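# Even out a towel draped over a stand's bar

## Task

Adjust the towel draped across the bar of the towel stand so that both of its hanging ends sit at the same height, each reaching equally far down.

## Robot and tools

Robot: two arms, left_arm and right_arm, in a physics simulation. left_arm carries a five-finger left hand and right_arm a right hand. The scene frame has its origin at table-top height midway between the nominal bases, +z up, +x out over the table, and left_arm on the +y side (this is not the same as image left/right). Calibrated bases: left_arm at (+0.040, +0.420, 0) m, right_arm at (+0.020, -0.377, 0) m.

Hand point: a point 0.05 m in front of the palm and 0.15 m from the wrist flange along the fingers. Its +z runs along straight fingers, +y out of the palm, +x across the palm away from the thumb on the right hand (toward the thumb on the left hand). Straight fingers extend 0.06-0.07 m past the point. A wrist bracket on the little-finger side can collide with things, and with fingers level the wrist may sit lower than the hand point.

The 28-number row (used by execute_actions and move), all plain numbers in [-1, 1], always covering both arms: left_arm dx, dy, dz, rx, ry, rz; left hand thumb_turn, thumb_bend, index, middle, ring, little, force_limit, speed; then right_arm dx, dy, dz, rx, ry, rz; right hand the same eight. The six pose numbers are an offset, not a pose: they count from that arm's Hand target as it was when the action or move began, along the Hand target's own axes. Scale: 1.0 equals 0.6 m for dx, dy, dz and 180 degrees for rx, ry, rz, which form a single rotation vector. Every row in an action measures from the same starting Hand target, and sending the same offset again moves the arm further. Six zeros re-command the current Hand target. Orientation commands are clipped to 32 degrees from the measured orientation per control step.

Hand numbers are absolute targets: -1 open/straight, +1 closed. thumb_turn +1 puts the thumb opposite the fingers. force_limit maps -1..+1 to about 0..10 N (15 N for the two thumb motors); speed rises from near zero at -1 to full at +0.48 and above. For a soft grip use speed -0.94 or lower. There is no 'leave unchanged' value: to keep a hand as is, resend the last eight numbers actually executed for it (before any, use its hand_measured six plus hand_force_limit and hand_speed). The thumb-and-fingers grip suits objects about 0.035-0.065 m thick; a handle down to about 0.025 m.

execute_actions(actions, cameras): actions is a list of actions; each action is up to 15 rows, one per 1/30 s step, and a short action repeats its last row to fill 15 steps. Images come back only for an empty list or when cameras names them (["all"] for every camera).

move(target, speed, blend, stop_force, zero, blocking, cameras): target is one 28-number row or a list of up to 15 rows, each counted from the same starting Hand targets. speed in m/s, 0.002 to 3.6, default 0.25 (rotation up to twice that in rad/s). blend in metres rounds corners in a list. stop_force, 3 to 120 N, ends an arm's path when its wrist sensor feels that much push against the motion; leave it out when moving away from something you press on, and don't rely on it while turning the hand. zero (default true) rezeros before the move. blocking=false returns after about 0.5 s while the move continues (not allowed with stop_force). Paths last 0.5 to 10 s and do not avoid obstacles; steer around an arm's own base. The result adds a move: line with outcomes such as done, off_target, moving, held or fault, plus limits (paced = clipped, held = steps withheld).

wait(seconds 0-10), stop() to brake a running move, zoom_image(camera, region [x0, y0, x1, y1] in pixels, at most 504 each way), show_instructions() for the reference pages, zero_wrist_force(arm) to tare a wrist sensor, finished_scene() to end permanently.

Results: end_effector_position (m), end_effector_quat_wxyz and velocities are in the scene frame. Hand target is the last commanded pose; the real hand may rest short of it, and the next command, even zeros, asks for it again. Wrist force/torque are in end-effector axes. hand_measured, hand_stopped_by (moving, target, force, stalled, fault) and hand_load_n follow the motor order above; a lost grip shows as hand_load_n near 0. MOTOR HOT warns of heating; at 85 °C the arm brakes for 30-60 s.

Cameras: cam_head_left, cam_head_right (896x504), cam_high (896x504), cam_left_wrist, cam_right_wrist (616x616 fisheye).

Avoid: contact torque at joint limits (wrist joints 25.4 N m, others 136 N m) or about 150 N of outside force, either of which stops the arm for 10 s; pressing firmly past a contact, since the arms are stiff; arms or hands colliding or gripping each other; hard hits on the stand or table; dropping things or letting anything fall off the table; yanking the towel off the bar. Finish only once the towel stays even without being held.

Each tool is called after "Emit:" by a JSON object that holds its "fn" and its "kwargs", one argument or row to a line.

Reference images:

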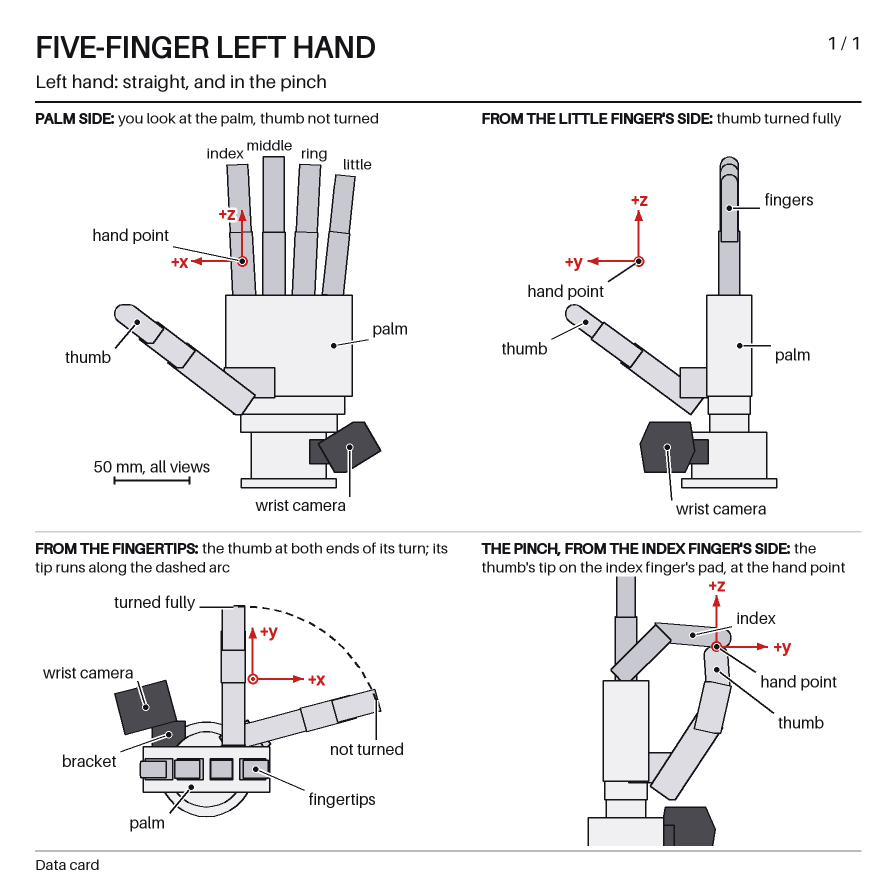

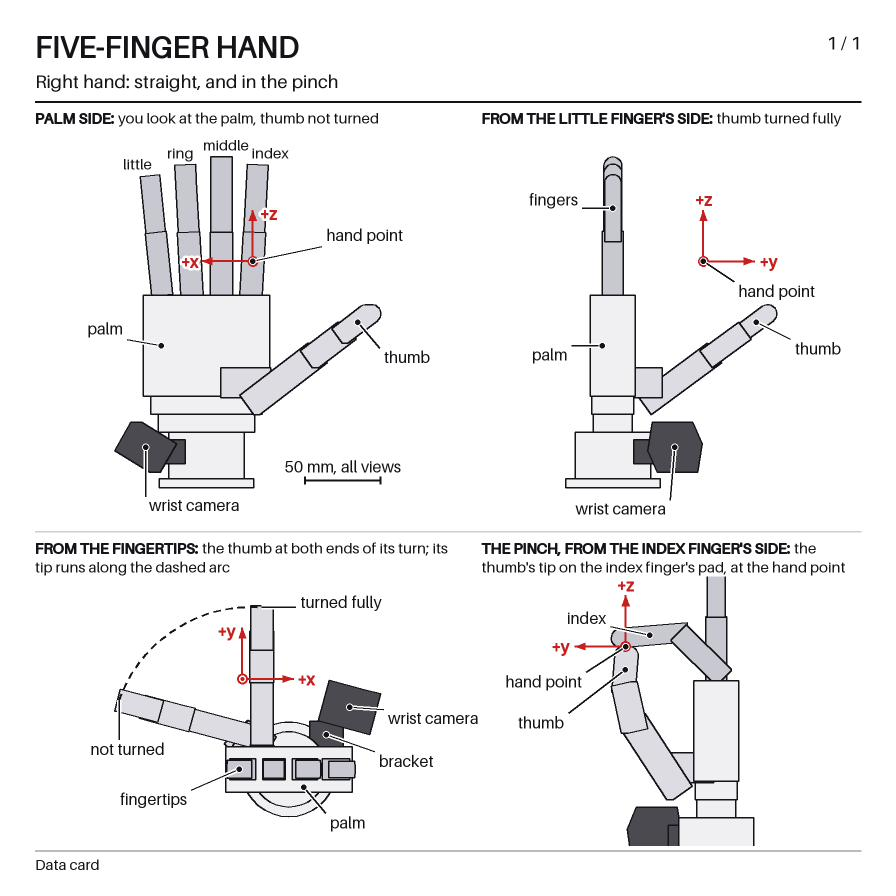

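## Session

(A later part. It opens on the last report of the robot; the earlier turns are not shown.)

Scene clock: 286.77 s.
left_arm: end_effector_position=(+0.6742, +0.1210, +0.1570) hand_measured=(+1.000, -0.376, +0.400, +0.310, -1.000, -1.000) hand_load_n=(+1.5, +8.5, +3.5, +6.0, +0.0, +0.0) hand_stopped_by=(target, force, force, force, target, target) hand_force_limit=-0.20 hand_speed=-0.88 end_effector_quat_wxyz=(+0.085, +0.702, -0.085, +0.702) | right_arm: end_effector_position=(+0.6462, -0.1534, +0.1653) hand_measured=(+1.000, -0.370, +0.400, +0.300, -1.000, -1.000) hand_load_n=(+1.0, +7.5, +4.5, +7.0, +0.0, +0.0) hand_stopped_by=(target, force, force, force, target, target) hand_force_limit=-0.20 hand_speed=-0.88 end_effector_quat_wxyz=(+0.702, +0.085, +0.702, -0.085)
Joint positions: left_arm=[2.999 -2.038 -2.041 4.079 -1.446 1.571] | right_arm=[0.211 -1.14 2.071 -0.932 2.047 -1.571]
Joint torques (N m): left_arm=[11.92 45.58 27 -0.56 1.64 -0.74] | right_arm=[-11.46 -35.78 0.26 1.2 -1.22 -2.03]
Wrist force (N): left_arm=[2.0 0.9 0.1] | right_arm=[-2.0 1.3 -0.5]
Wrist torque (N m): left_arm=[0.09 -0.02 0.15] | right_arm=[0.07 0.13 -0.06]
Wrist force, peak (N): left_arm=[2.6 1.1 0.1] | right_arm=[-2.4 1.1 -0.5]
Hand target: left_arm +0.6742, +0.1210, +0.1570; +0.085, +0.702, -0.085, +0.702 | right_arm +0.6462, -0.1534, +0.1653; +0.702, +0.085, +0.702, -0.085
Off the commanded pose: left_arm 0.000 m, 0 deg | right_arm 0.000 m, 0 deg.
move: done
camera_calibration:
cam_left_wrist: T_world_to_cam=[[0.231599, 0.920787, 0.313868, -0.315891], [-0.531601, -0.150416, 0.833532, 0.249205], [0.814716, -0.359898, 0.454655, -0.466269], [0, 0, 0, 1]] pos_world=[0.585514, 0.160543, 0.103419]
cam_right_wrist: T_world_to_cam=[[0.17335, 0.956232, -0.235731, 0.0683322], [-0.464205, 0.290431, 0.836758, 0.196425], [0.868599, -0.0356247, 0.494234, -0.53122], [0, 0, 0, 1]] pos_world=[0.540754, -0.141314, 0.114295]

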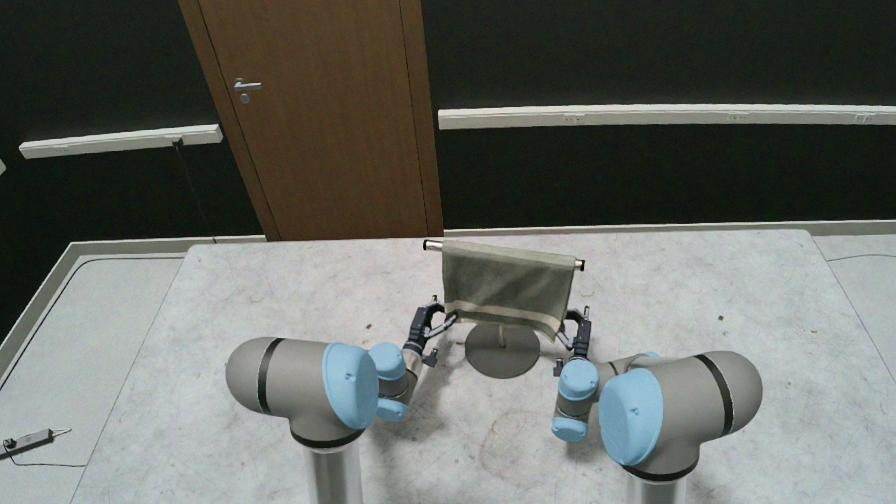

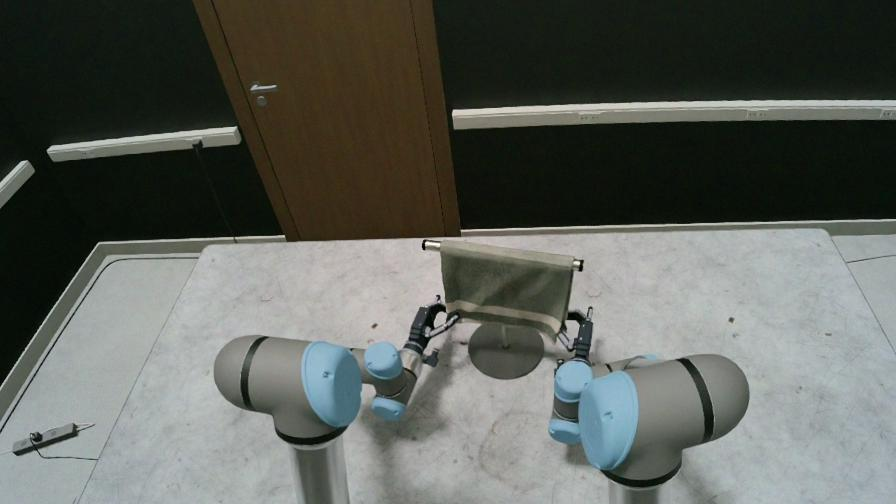

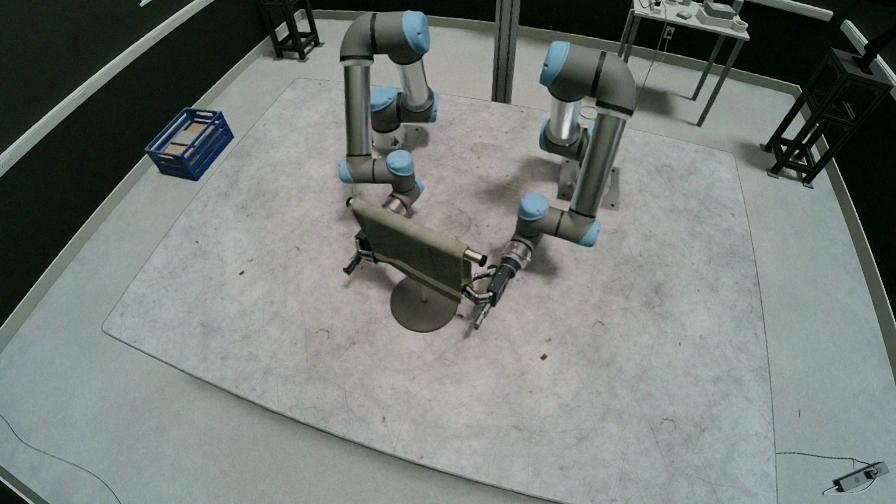

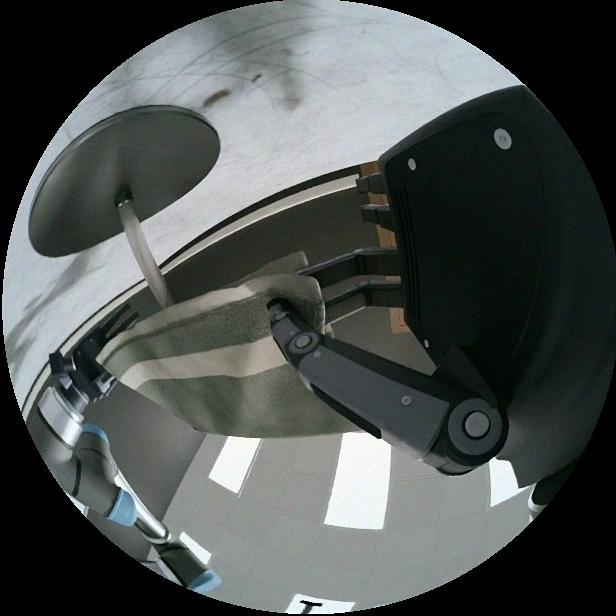

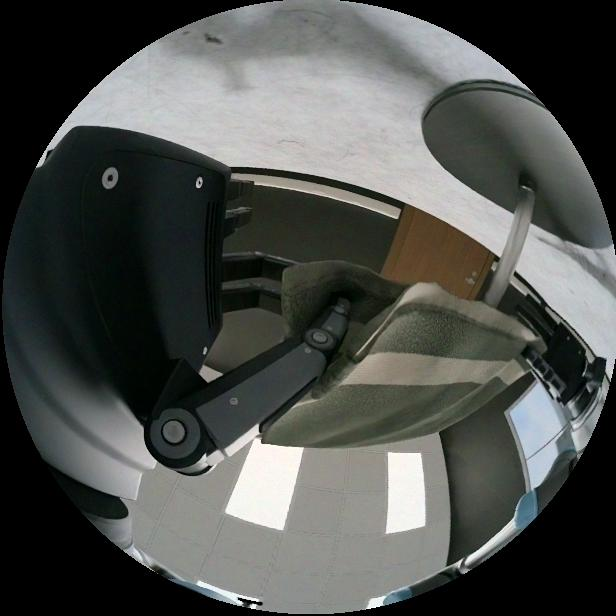

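Emit:
{"fn": "move", "kwargs": {
  "target": [0, 0, 0, 0, 0, 0, 1, -0.6, 0.0, 0.0, -1, -1, -0.2, -0.8, 0, 0, 0, 0, 0, 0, 1, -0.6, 0.0, 0.0, -1, -1, -0.2, -0.8],
  "speed": 0.05
}}

Emit:
{"fn": "move", "kwargs": {
  "target": [0, -0.2, 0, 0, 0, 0, 1, -0.6, 0.0, 0.0, -1, -1, -0.2, -0.8, 0, -0.2, 0, 0, 0, 0, 1, -0.6, 0.0, 0.0, -1, -1, -0.2, -0.8],
  "speed": 0.08,
  "cameras": ["all"]
}}

Emit:
{"fn": "zoom_image", "kwargs": {
  "camera": "cam_head_left",
  "region": [410, 230, 610, 390]
}}

Emit:
{"fn": "zoom_image", "kwargs": {
  "camera": "cam_high",
  "region": [330, 180, 530, 340]
}}

Emit:
{"fn": "zoom_image", "kwargs": {
  "camera": "cam_left_wrist",
  "region": [20, 180, 320, 480]
}}

Emit:
{"fn": "zoom_image", "kwargs": {
  "camera": "cam_right_wrist",
  "region": [300, 180, 600, 480]
}}

Scene clock: 318.40 s.
left_arm: end_effector_position=(+0.6742, +0.1210, +0.1570) hand_measured=(+1.000, -0.600, +0.000, +0.000, -1.000, -1.000) hand_load_n=(+0.0, +0.0, +0.0, +0.0, +0.0, +0.0) hand_stopped_by=(target, target, target, target, target, target) hand_force_limit=-0.20 hand_speed=-0.80 end_effector_quat_wxyz=(+0.085, +0.702, -0.085, +0.702) | right_arm: end_effector_position=(+0.6462, -0.1534, +0.1653) hand_measured=(+1.000, -0.600, +0.000, +0.000, -1.000, -1.000) hand_load_n=(+0.0, +0.0, +0.0, +0.0, +0.0, +0.0) hand_stopped_by=(target, target, target, target, target, target) hand_force_limit=-0.20 hand_speed=-0.80 end_effector_quat_wxyz=(+0.702, +0.085, +0.702, -0.085)
Joint positions: left_arm=[2.999 -2.038 -2.041 4.079 -1.446 1.571] | right_arm=[0.211 -1.14 2.071 -0.932 2.047 -1.571]
Joint torques (N m): left_arm=[9.58 45.92 27.04 0.15 0.91 -1.24] | right_arm=[-10.56 -34.98 -5.37 -1.97 -0.41 -1.84]
Wrist force (N): left_arm=[0.6 0.4 -0.1] | right_arm=[-0.1 0.3 -0.3]
Wrist torque (N m): left_arm=[0.11 -0.02 0.19] | right_arm=[-0.01 0.10 -0.11]
Wrist force, peak (N): left_arm=[2.8 0.9 -0.2] | right_arm=[-2.8 0.9 -0.6]
Hand target: left_arm +0.6742, +0.1210, +0.1570; +0.085, +0.702, -0.085, +0.702 | right_arm +0.6462, -0.1534, +0.1653; +0.702, +0.085, +0.702, -0.085
Off the commanded pose: left_arm 0.000 m, 0 deg | right_arm 0.000 m, 0 deg.
move: done

Scene clock: 320.33 s.
left_arm: end_effector_position=(+0.7029, +0.2376, +0.1570) hand_measured=(+1.000, -0.600, +0.000, +0.000, -1.000, -1.000) hand_load_n=(+0.0, +0.0, +0.0, +0.0, +0.0, +0.0) hand_stopped_by=(target, target, target, target, target, target) hand_force_limit=-0.20 hand_speed=-0.80 end_effector_quat_wxyz=(+0.085, +0.702, -0.085, +0.702) | right_arm: end_effector_position=(+0.6175, -0.2699, +0.1652) hand_measured=(+1.000, -0.600, +0.000, +0.000, -1.000, -1.000) hand_load_n=(-0.5, +0.0, +0.0, +0.0, +0.0, +0.0) hand_stopped_by=(target, target, target, target, target, target) hand_force_limit=-0.20 hand_speed=-0.80 end_effector_quat_wxyz=(+0.702, +0.085, +0.702, -0.085)
Joint positions: left_arm=[3.276 -2.029 -2.056 4.086 -1.17 1.571] | right_arm=[-0.096 -1.268 2.289 -1.021 1.739 -1.57]
Joint torques (N m): left_arm=[-4.69 34.05 9.84 1.27 -0.3 0.35] | right_arm=[-3.03 -15.11 -27.91 0.65 -0.09 0.08]
Wrist force (N): left_arm=[0.2 0.1 -0.3] | right_arm=[0.2 0.6 -1.1]
Wrist torque (N m): left_arm=[0.08 0.04 0.18] | right_arm=[0.12 0.16 -0.11]
Wrist force, peak (N): left_arm=[0.6 -1.0 -0.3] | right_arm=[0.1 1.2 -1.3]
Hand target: left_arm +0.7028, +0.2375, +0.1570; +0.085, +0.702, -0.085, +0.702 | right_arm +0.6176, -0.2699, +0.1652; +0.702, +0.085, +0.702, -0.085
Off the commanded pose: left_arm 0.000 m, 0 deg | right_arm 0.000 m, 0 deg.
move: done
camera_calibration:
cam_left_wrist: T_world_to_cam=[[0.23148, 0.92084, 0.313801, -0.429813], [-0.531613, -0.15041, 0.833525, 0.281954], [0.814742, -0.359765, 0.454713, -0.447664], [0, 0, 0, 1]] pos_world=[0.614114, 0.277144, 0.103419]
cam_right_wrist: T_world_to_cam=[[0.173359, 0.956227, -0.235746, 0.184776], [-0.464202, 0.290449, 0.836754, 0.217054], [0.868599, -0.0356247, 0.494234, -0.510396], [0, 0, 0, 1]] pos_world=[0.512054, -0.257914, 0.114195]

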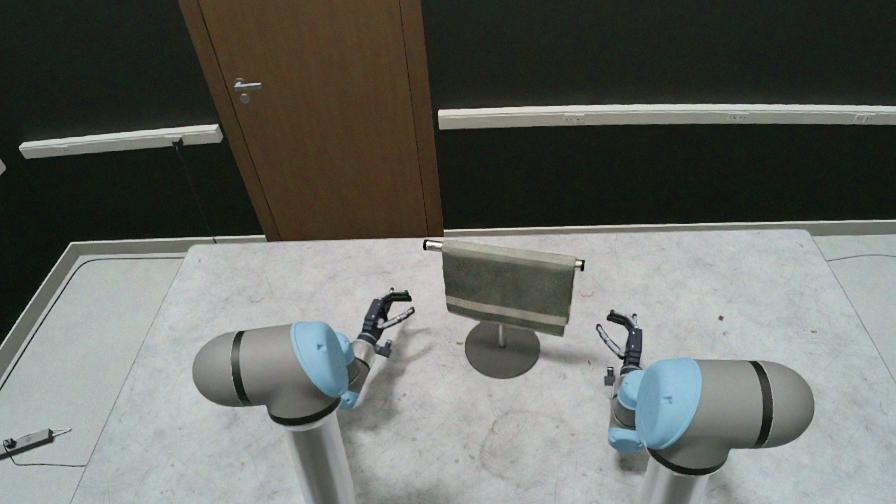

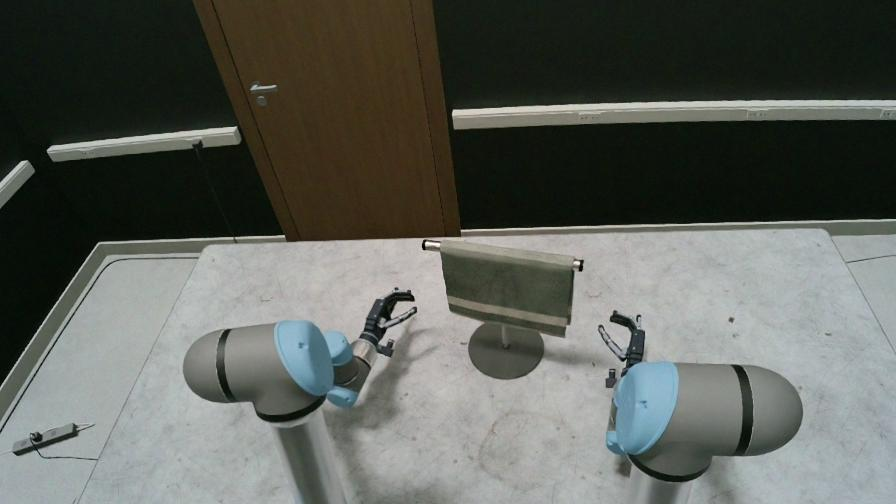

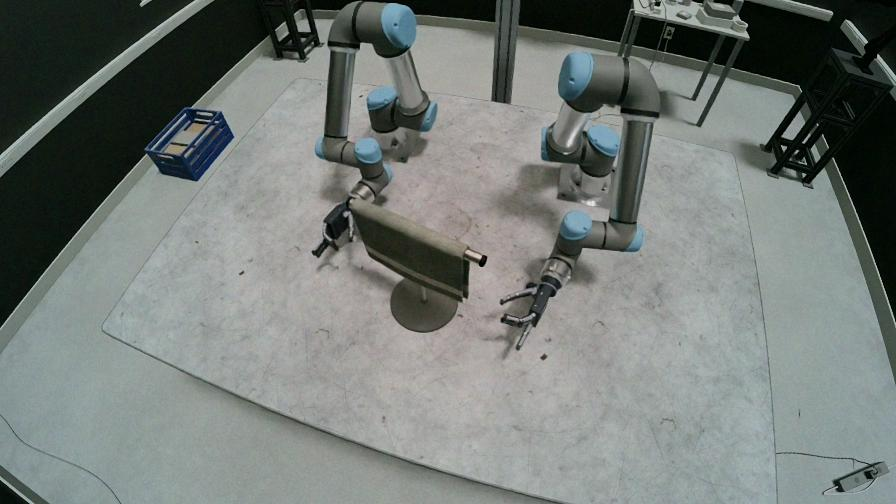

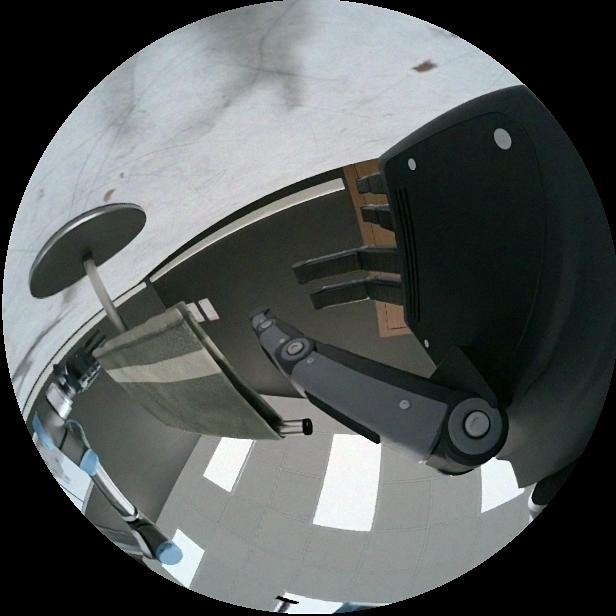

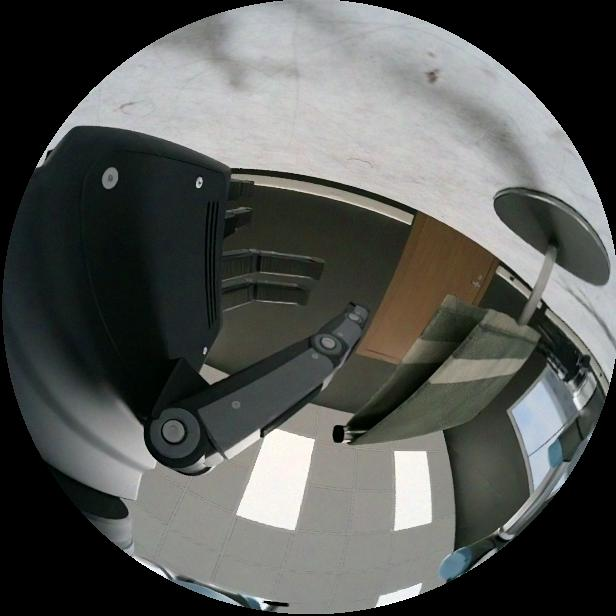

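Scaled by 2.520 from the camera's 896x504 image, which has a finer 1280x720 frame.

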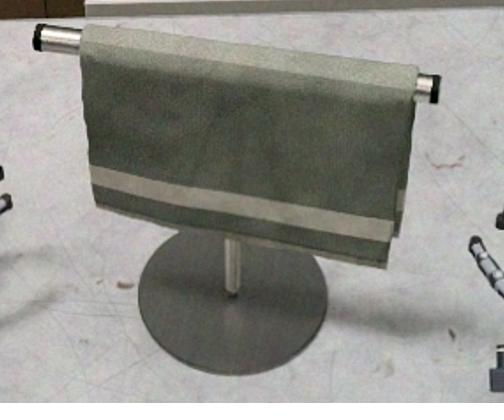

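Scaled by 2.520 from the camera's 896x504 image, which has a finer 1280x720 frame.

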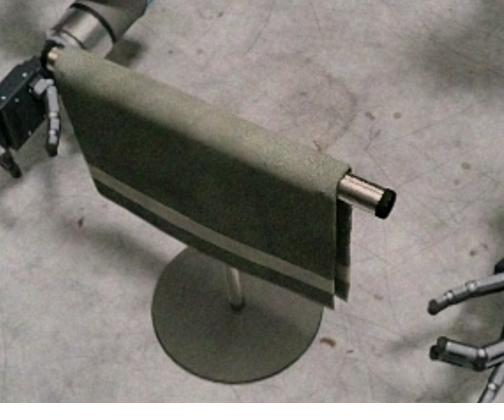

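Scaled by 1.680 from the camera's 616x616 image, which has a finer 880x880 frame.

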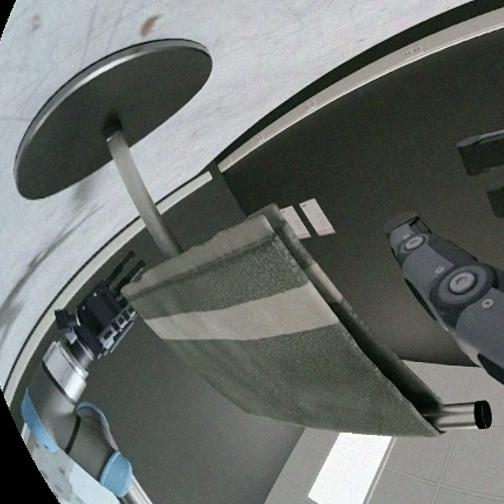

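Scaled by 1.680 from the camera's 616x616 image, which has a finer 880x880 frame.

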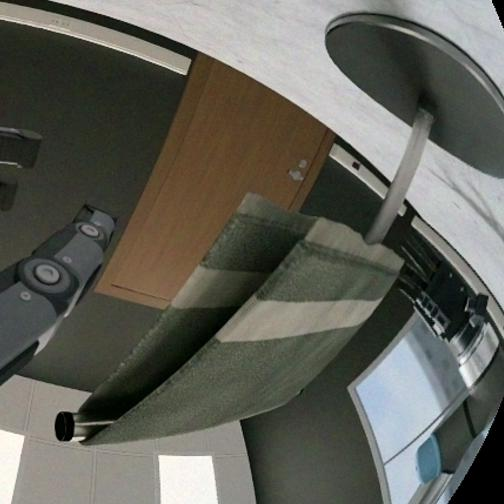

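Emit:
{"fn": "execute_actions", "kwargs": {
  "actions": [],
  "cameras": ["all"]
}}

Emit:
{"fn": "zoom_image", "kwargs": {
  "camera": "cam_left_wrist",
  "region": [80, 280, 240, 440]
}}

Emit:
{"fn": "zoom_image", "kwargs": {
  "camera": "cam_right_wrist",
  "region": [400, 280, 560, 440]
}}

Emit:
{"fn": "zoom_image", "kwargs": {
  "camera": "cam_head_left",
  "region": [430, 290, 590, 350]
}}

Emit:
{"fn": "zoom_image", "kwargs": {
  "camera": "cam_high",
  "region": [350, 240, 480, 310]
}}

Scene clock: 351.37 s.
left_arm: end_effector_position=(+0.7028, +0.2375, +0.1570) hand_measured=(+1.000, -0.600, +0.000, +0.000, -1.000, -1.000) hand_load_n=(+0.0, +0.0, +0.0, +0.5, +0.0, +0.0) hand_stopped_by=(target, target, target, target, target, target) hand_force_limit=-0.20 hand_speed=-0.80 end_effector_quat_wxyz=(+0.085, +0.702, -0.085, +0.702) | right_arm: end_effector_position=(+0.6176, -0.2699, +0.1652) hand_measured=(+1.000, -0.600, +0.000, +0.000, -1.000, -1.000) hand_load_n=(-0.5, +0.0, +0.0, +0.0, +0.0, +0.0) hand_stopped_by=(target, target, target, target, target, target) hand_force_limit=-0.20 hand_speed=-0.80 end_effector_quat_wxyz=(+0.702, +0.085, +0.702, -0.085)
Joint positions: left_arm=[3.276 -2.029 -2.056 4.086 -1.169 1.571] | right_arm=[-0.096 -1.268 2.289 -1.021 1.739 -1.57]
Joint velocities: within noise
Joint torques (N m): left_arm=[-12.15 42.97 3.64 3.08 1.23 0.81] | right_arm=[-9.71 -16 -28.38 -0.37 -1.05 -1.31]
Wrist force (N): left_arm=[0.5 0.2 -0.1] | right_arm=[0.3 0.8 -1.1]
Wrist torque (N m): left_arm=[0.08 0.01 0.20] | right_arm=[0.15 0.15 -0.10]
Wrist force, peak (N): left_arm=[0.9 0.1 -0.1] | right_arm=[0.2 1.1 -1.5]
Hand target: left_arm +0.7028, +0.2375, +0.1570; +0.085, +0.702, -0.085, +0.702 | right_arm +0.6176, -0.2699, +0.1652; +0.702, +0.085, +0.702, -0.085
Off the commanded pose: left_arm 0.000 m, 0 deg | right_arm 0.000 m, 0 deg.
camera_calibration:
cam_left_wrist: T_world_to_cam=[[0.231599, 0.920787, 0.313868, -0.429878], [-0.531601, -0.150416, 0.833532, 0.281947], [0.814716, -0.359898, 0.454655, -0.447606], [0, 0, 0, 1]] pos_world=[0.614114, 0.277143, 0.103419]
cam_right_wrist: T_world_to_cam=[[0.173267, 0.956236, -0.235778, 0.184829], [-0.46423, 0.290432, 0.836743, 0.217066], [0.868602, -0.0355249, 0.494236, -0.510372], [0, 0, 0, 1]] pos_world=[0.512053, -0.257914, 0.114195]

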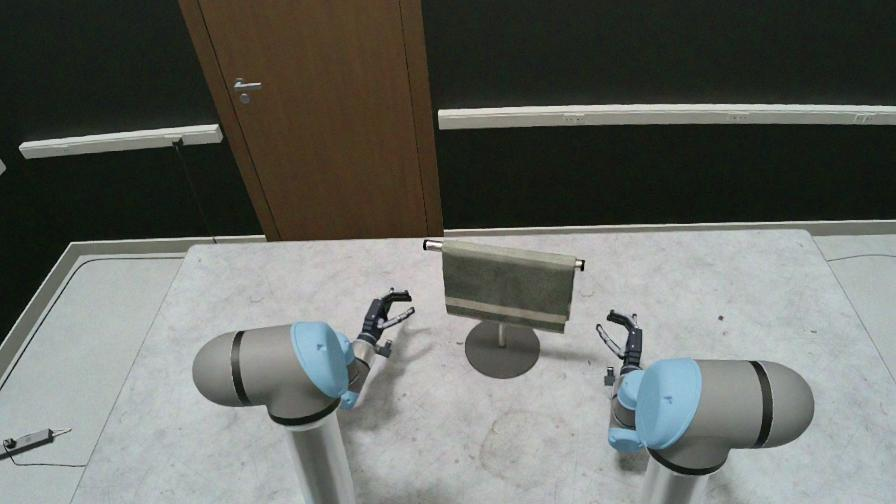

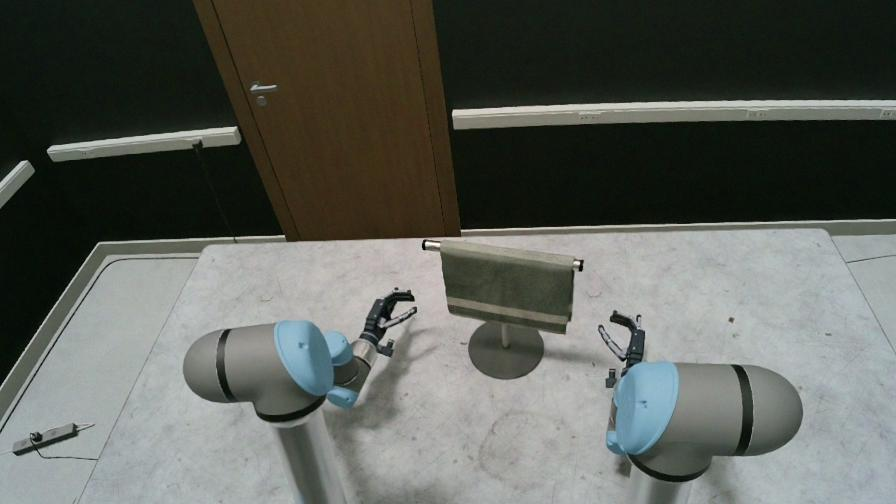

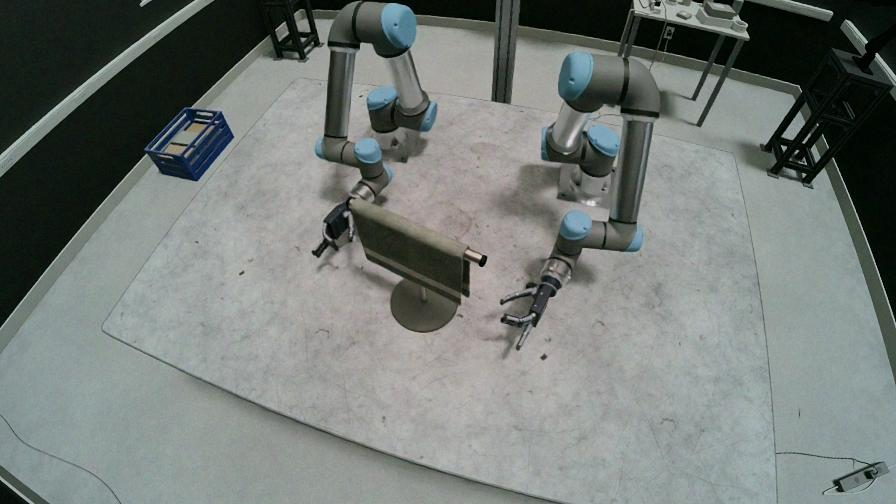

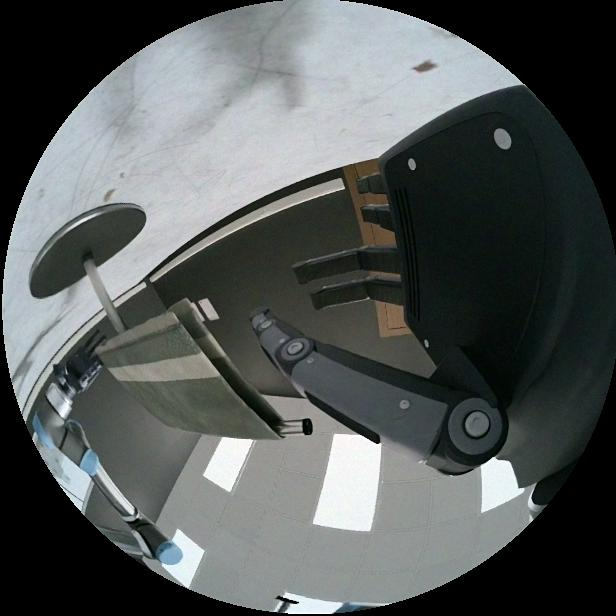

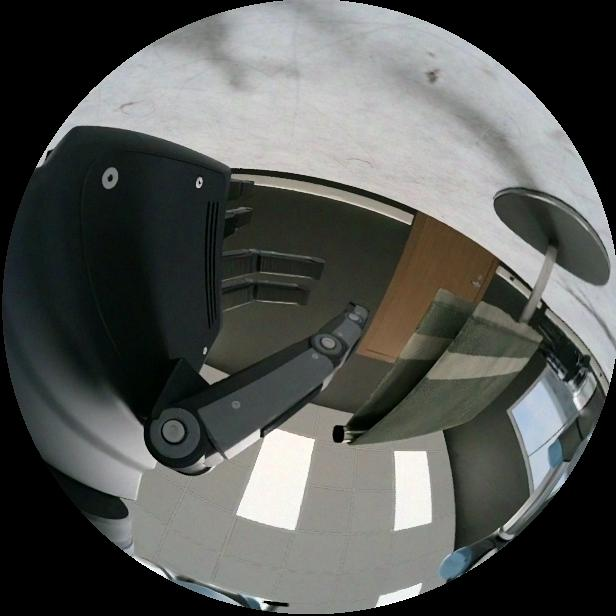

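Scaled by 3.150 from the camera's 616x616 image, which has a finer 880x880 frame.

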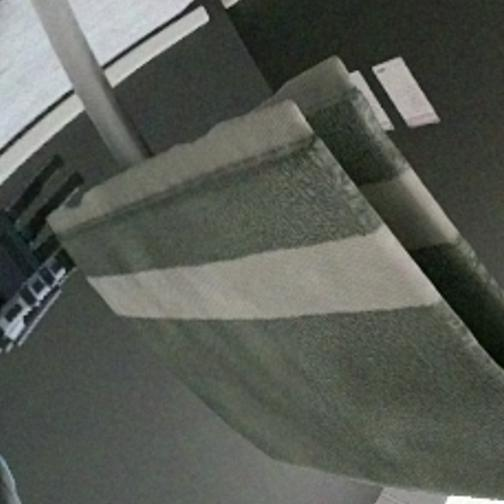

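Scaled by 3.150 from the camera's 616x616 image, which has a finer 880x880 frame.

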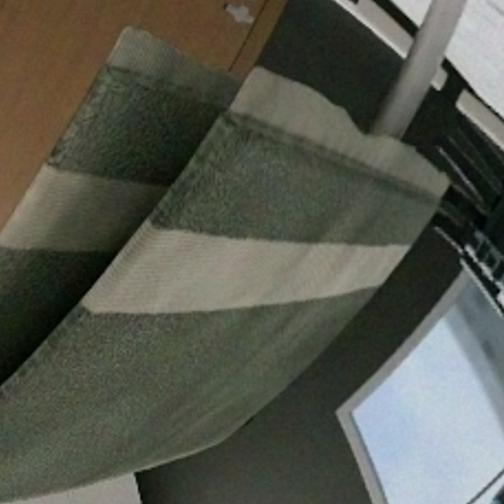

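Scaled by 3.150 from the camera's 896x504 image, which has a finer 1280x720 frame.

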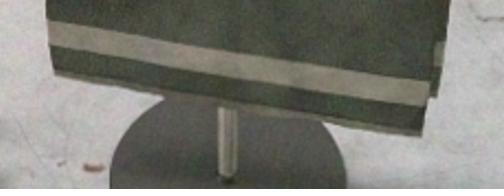

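Scaled by 3.877 from the camera's 896x504 image, which has a finer 1280x720 frame.

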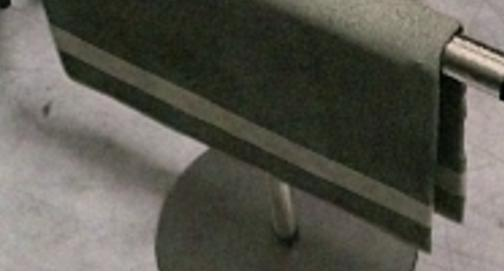

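Emit:
{"fn": "finished_scene", "kwargs": {

}}

The scene is finished: the task was done.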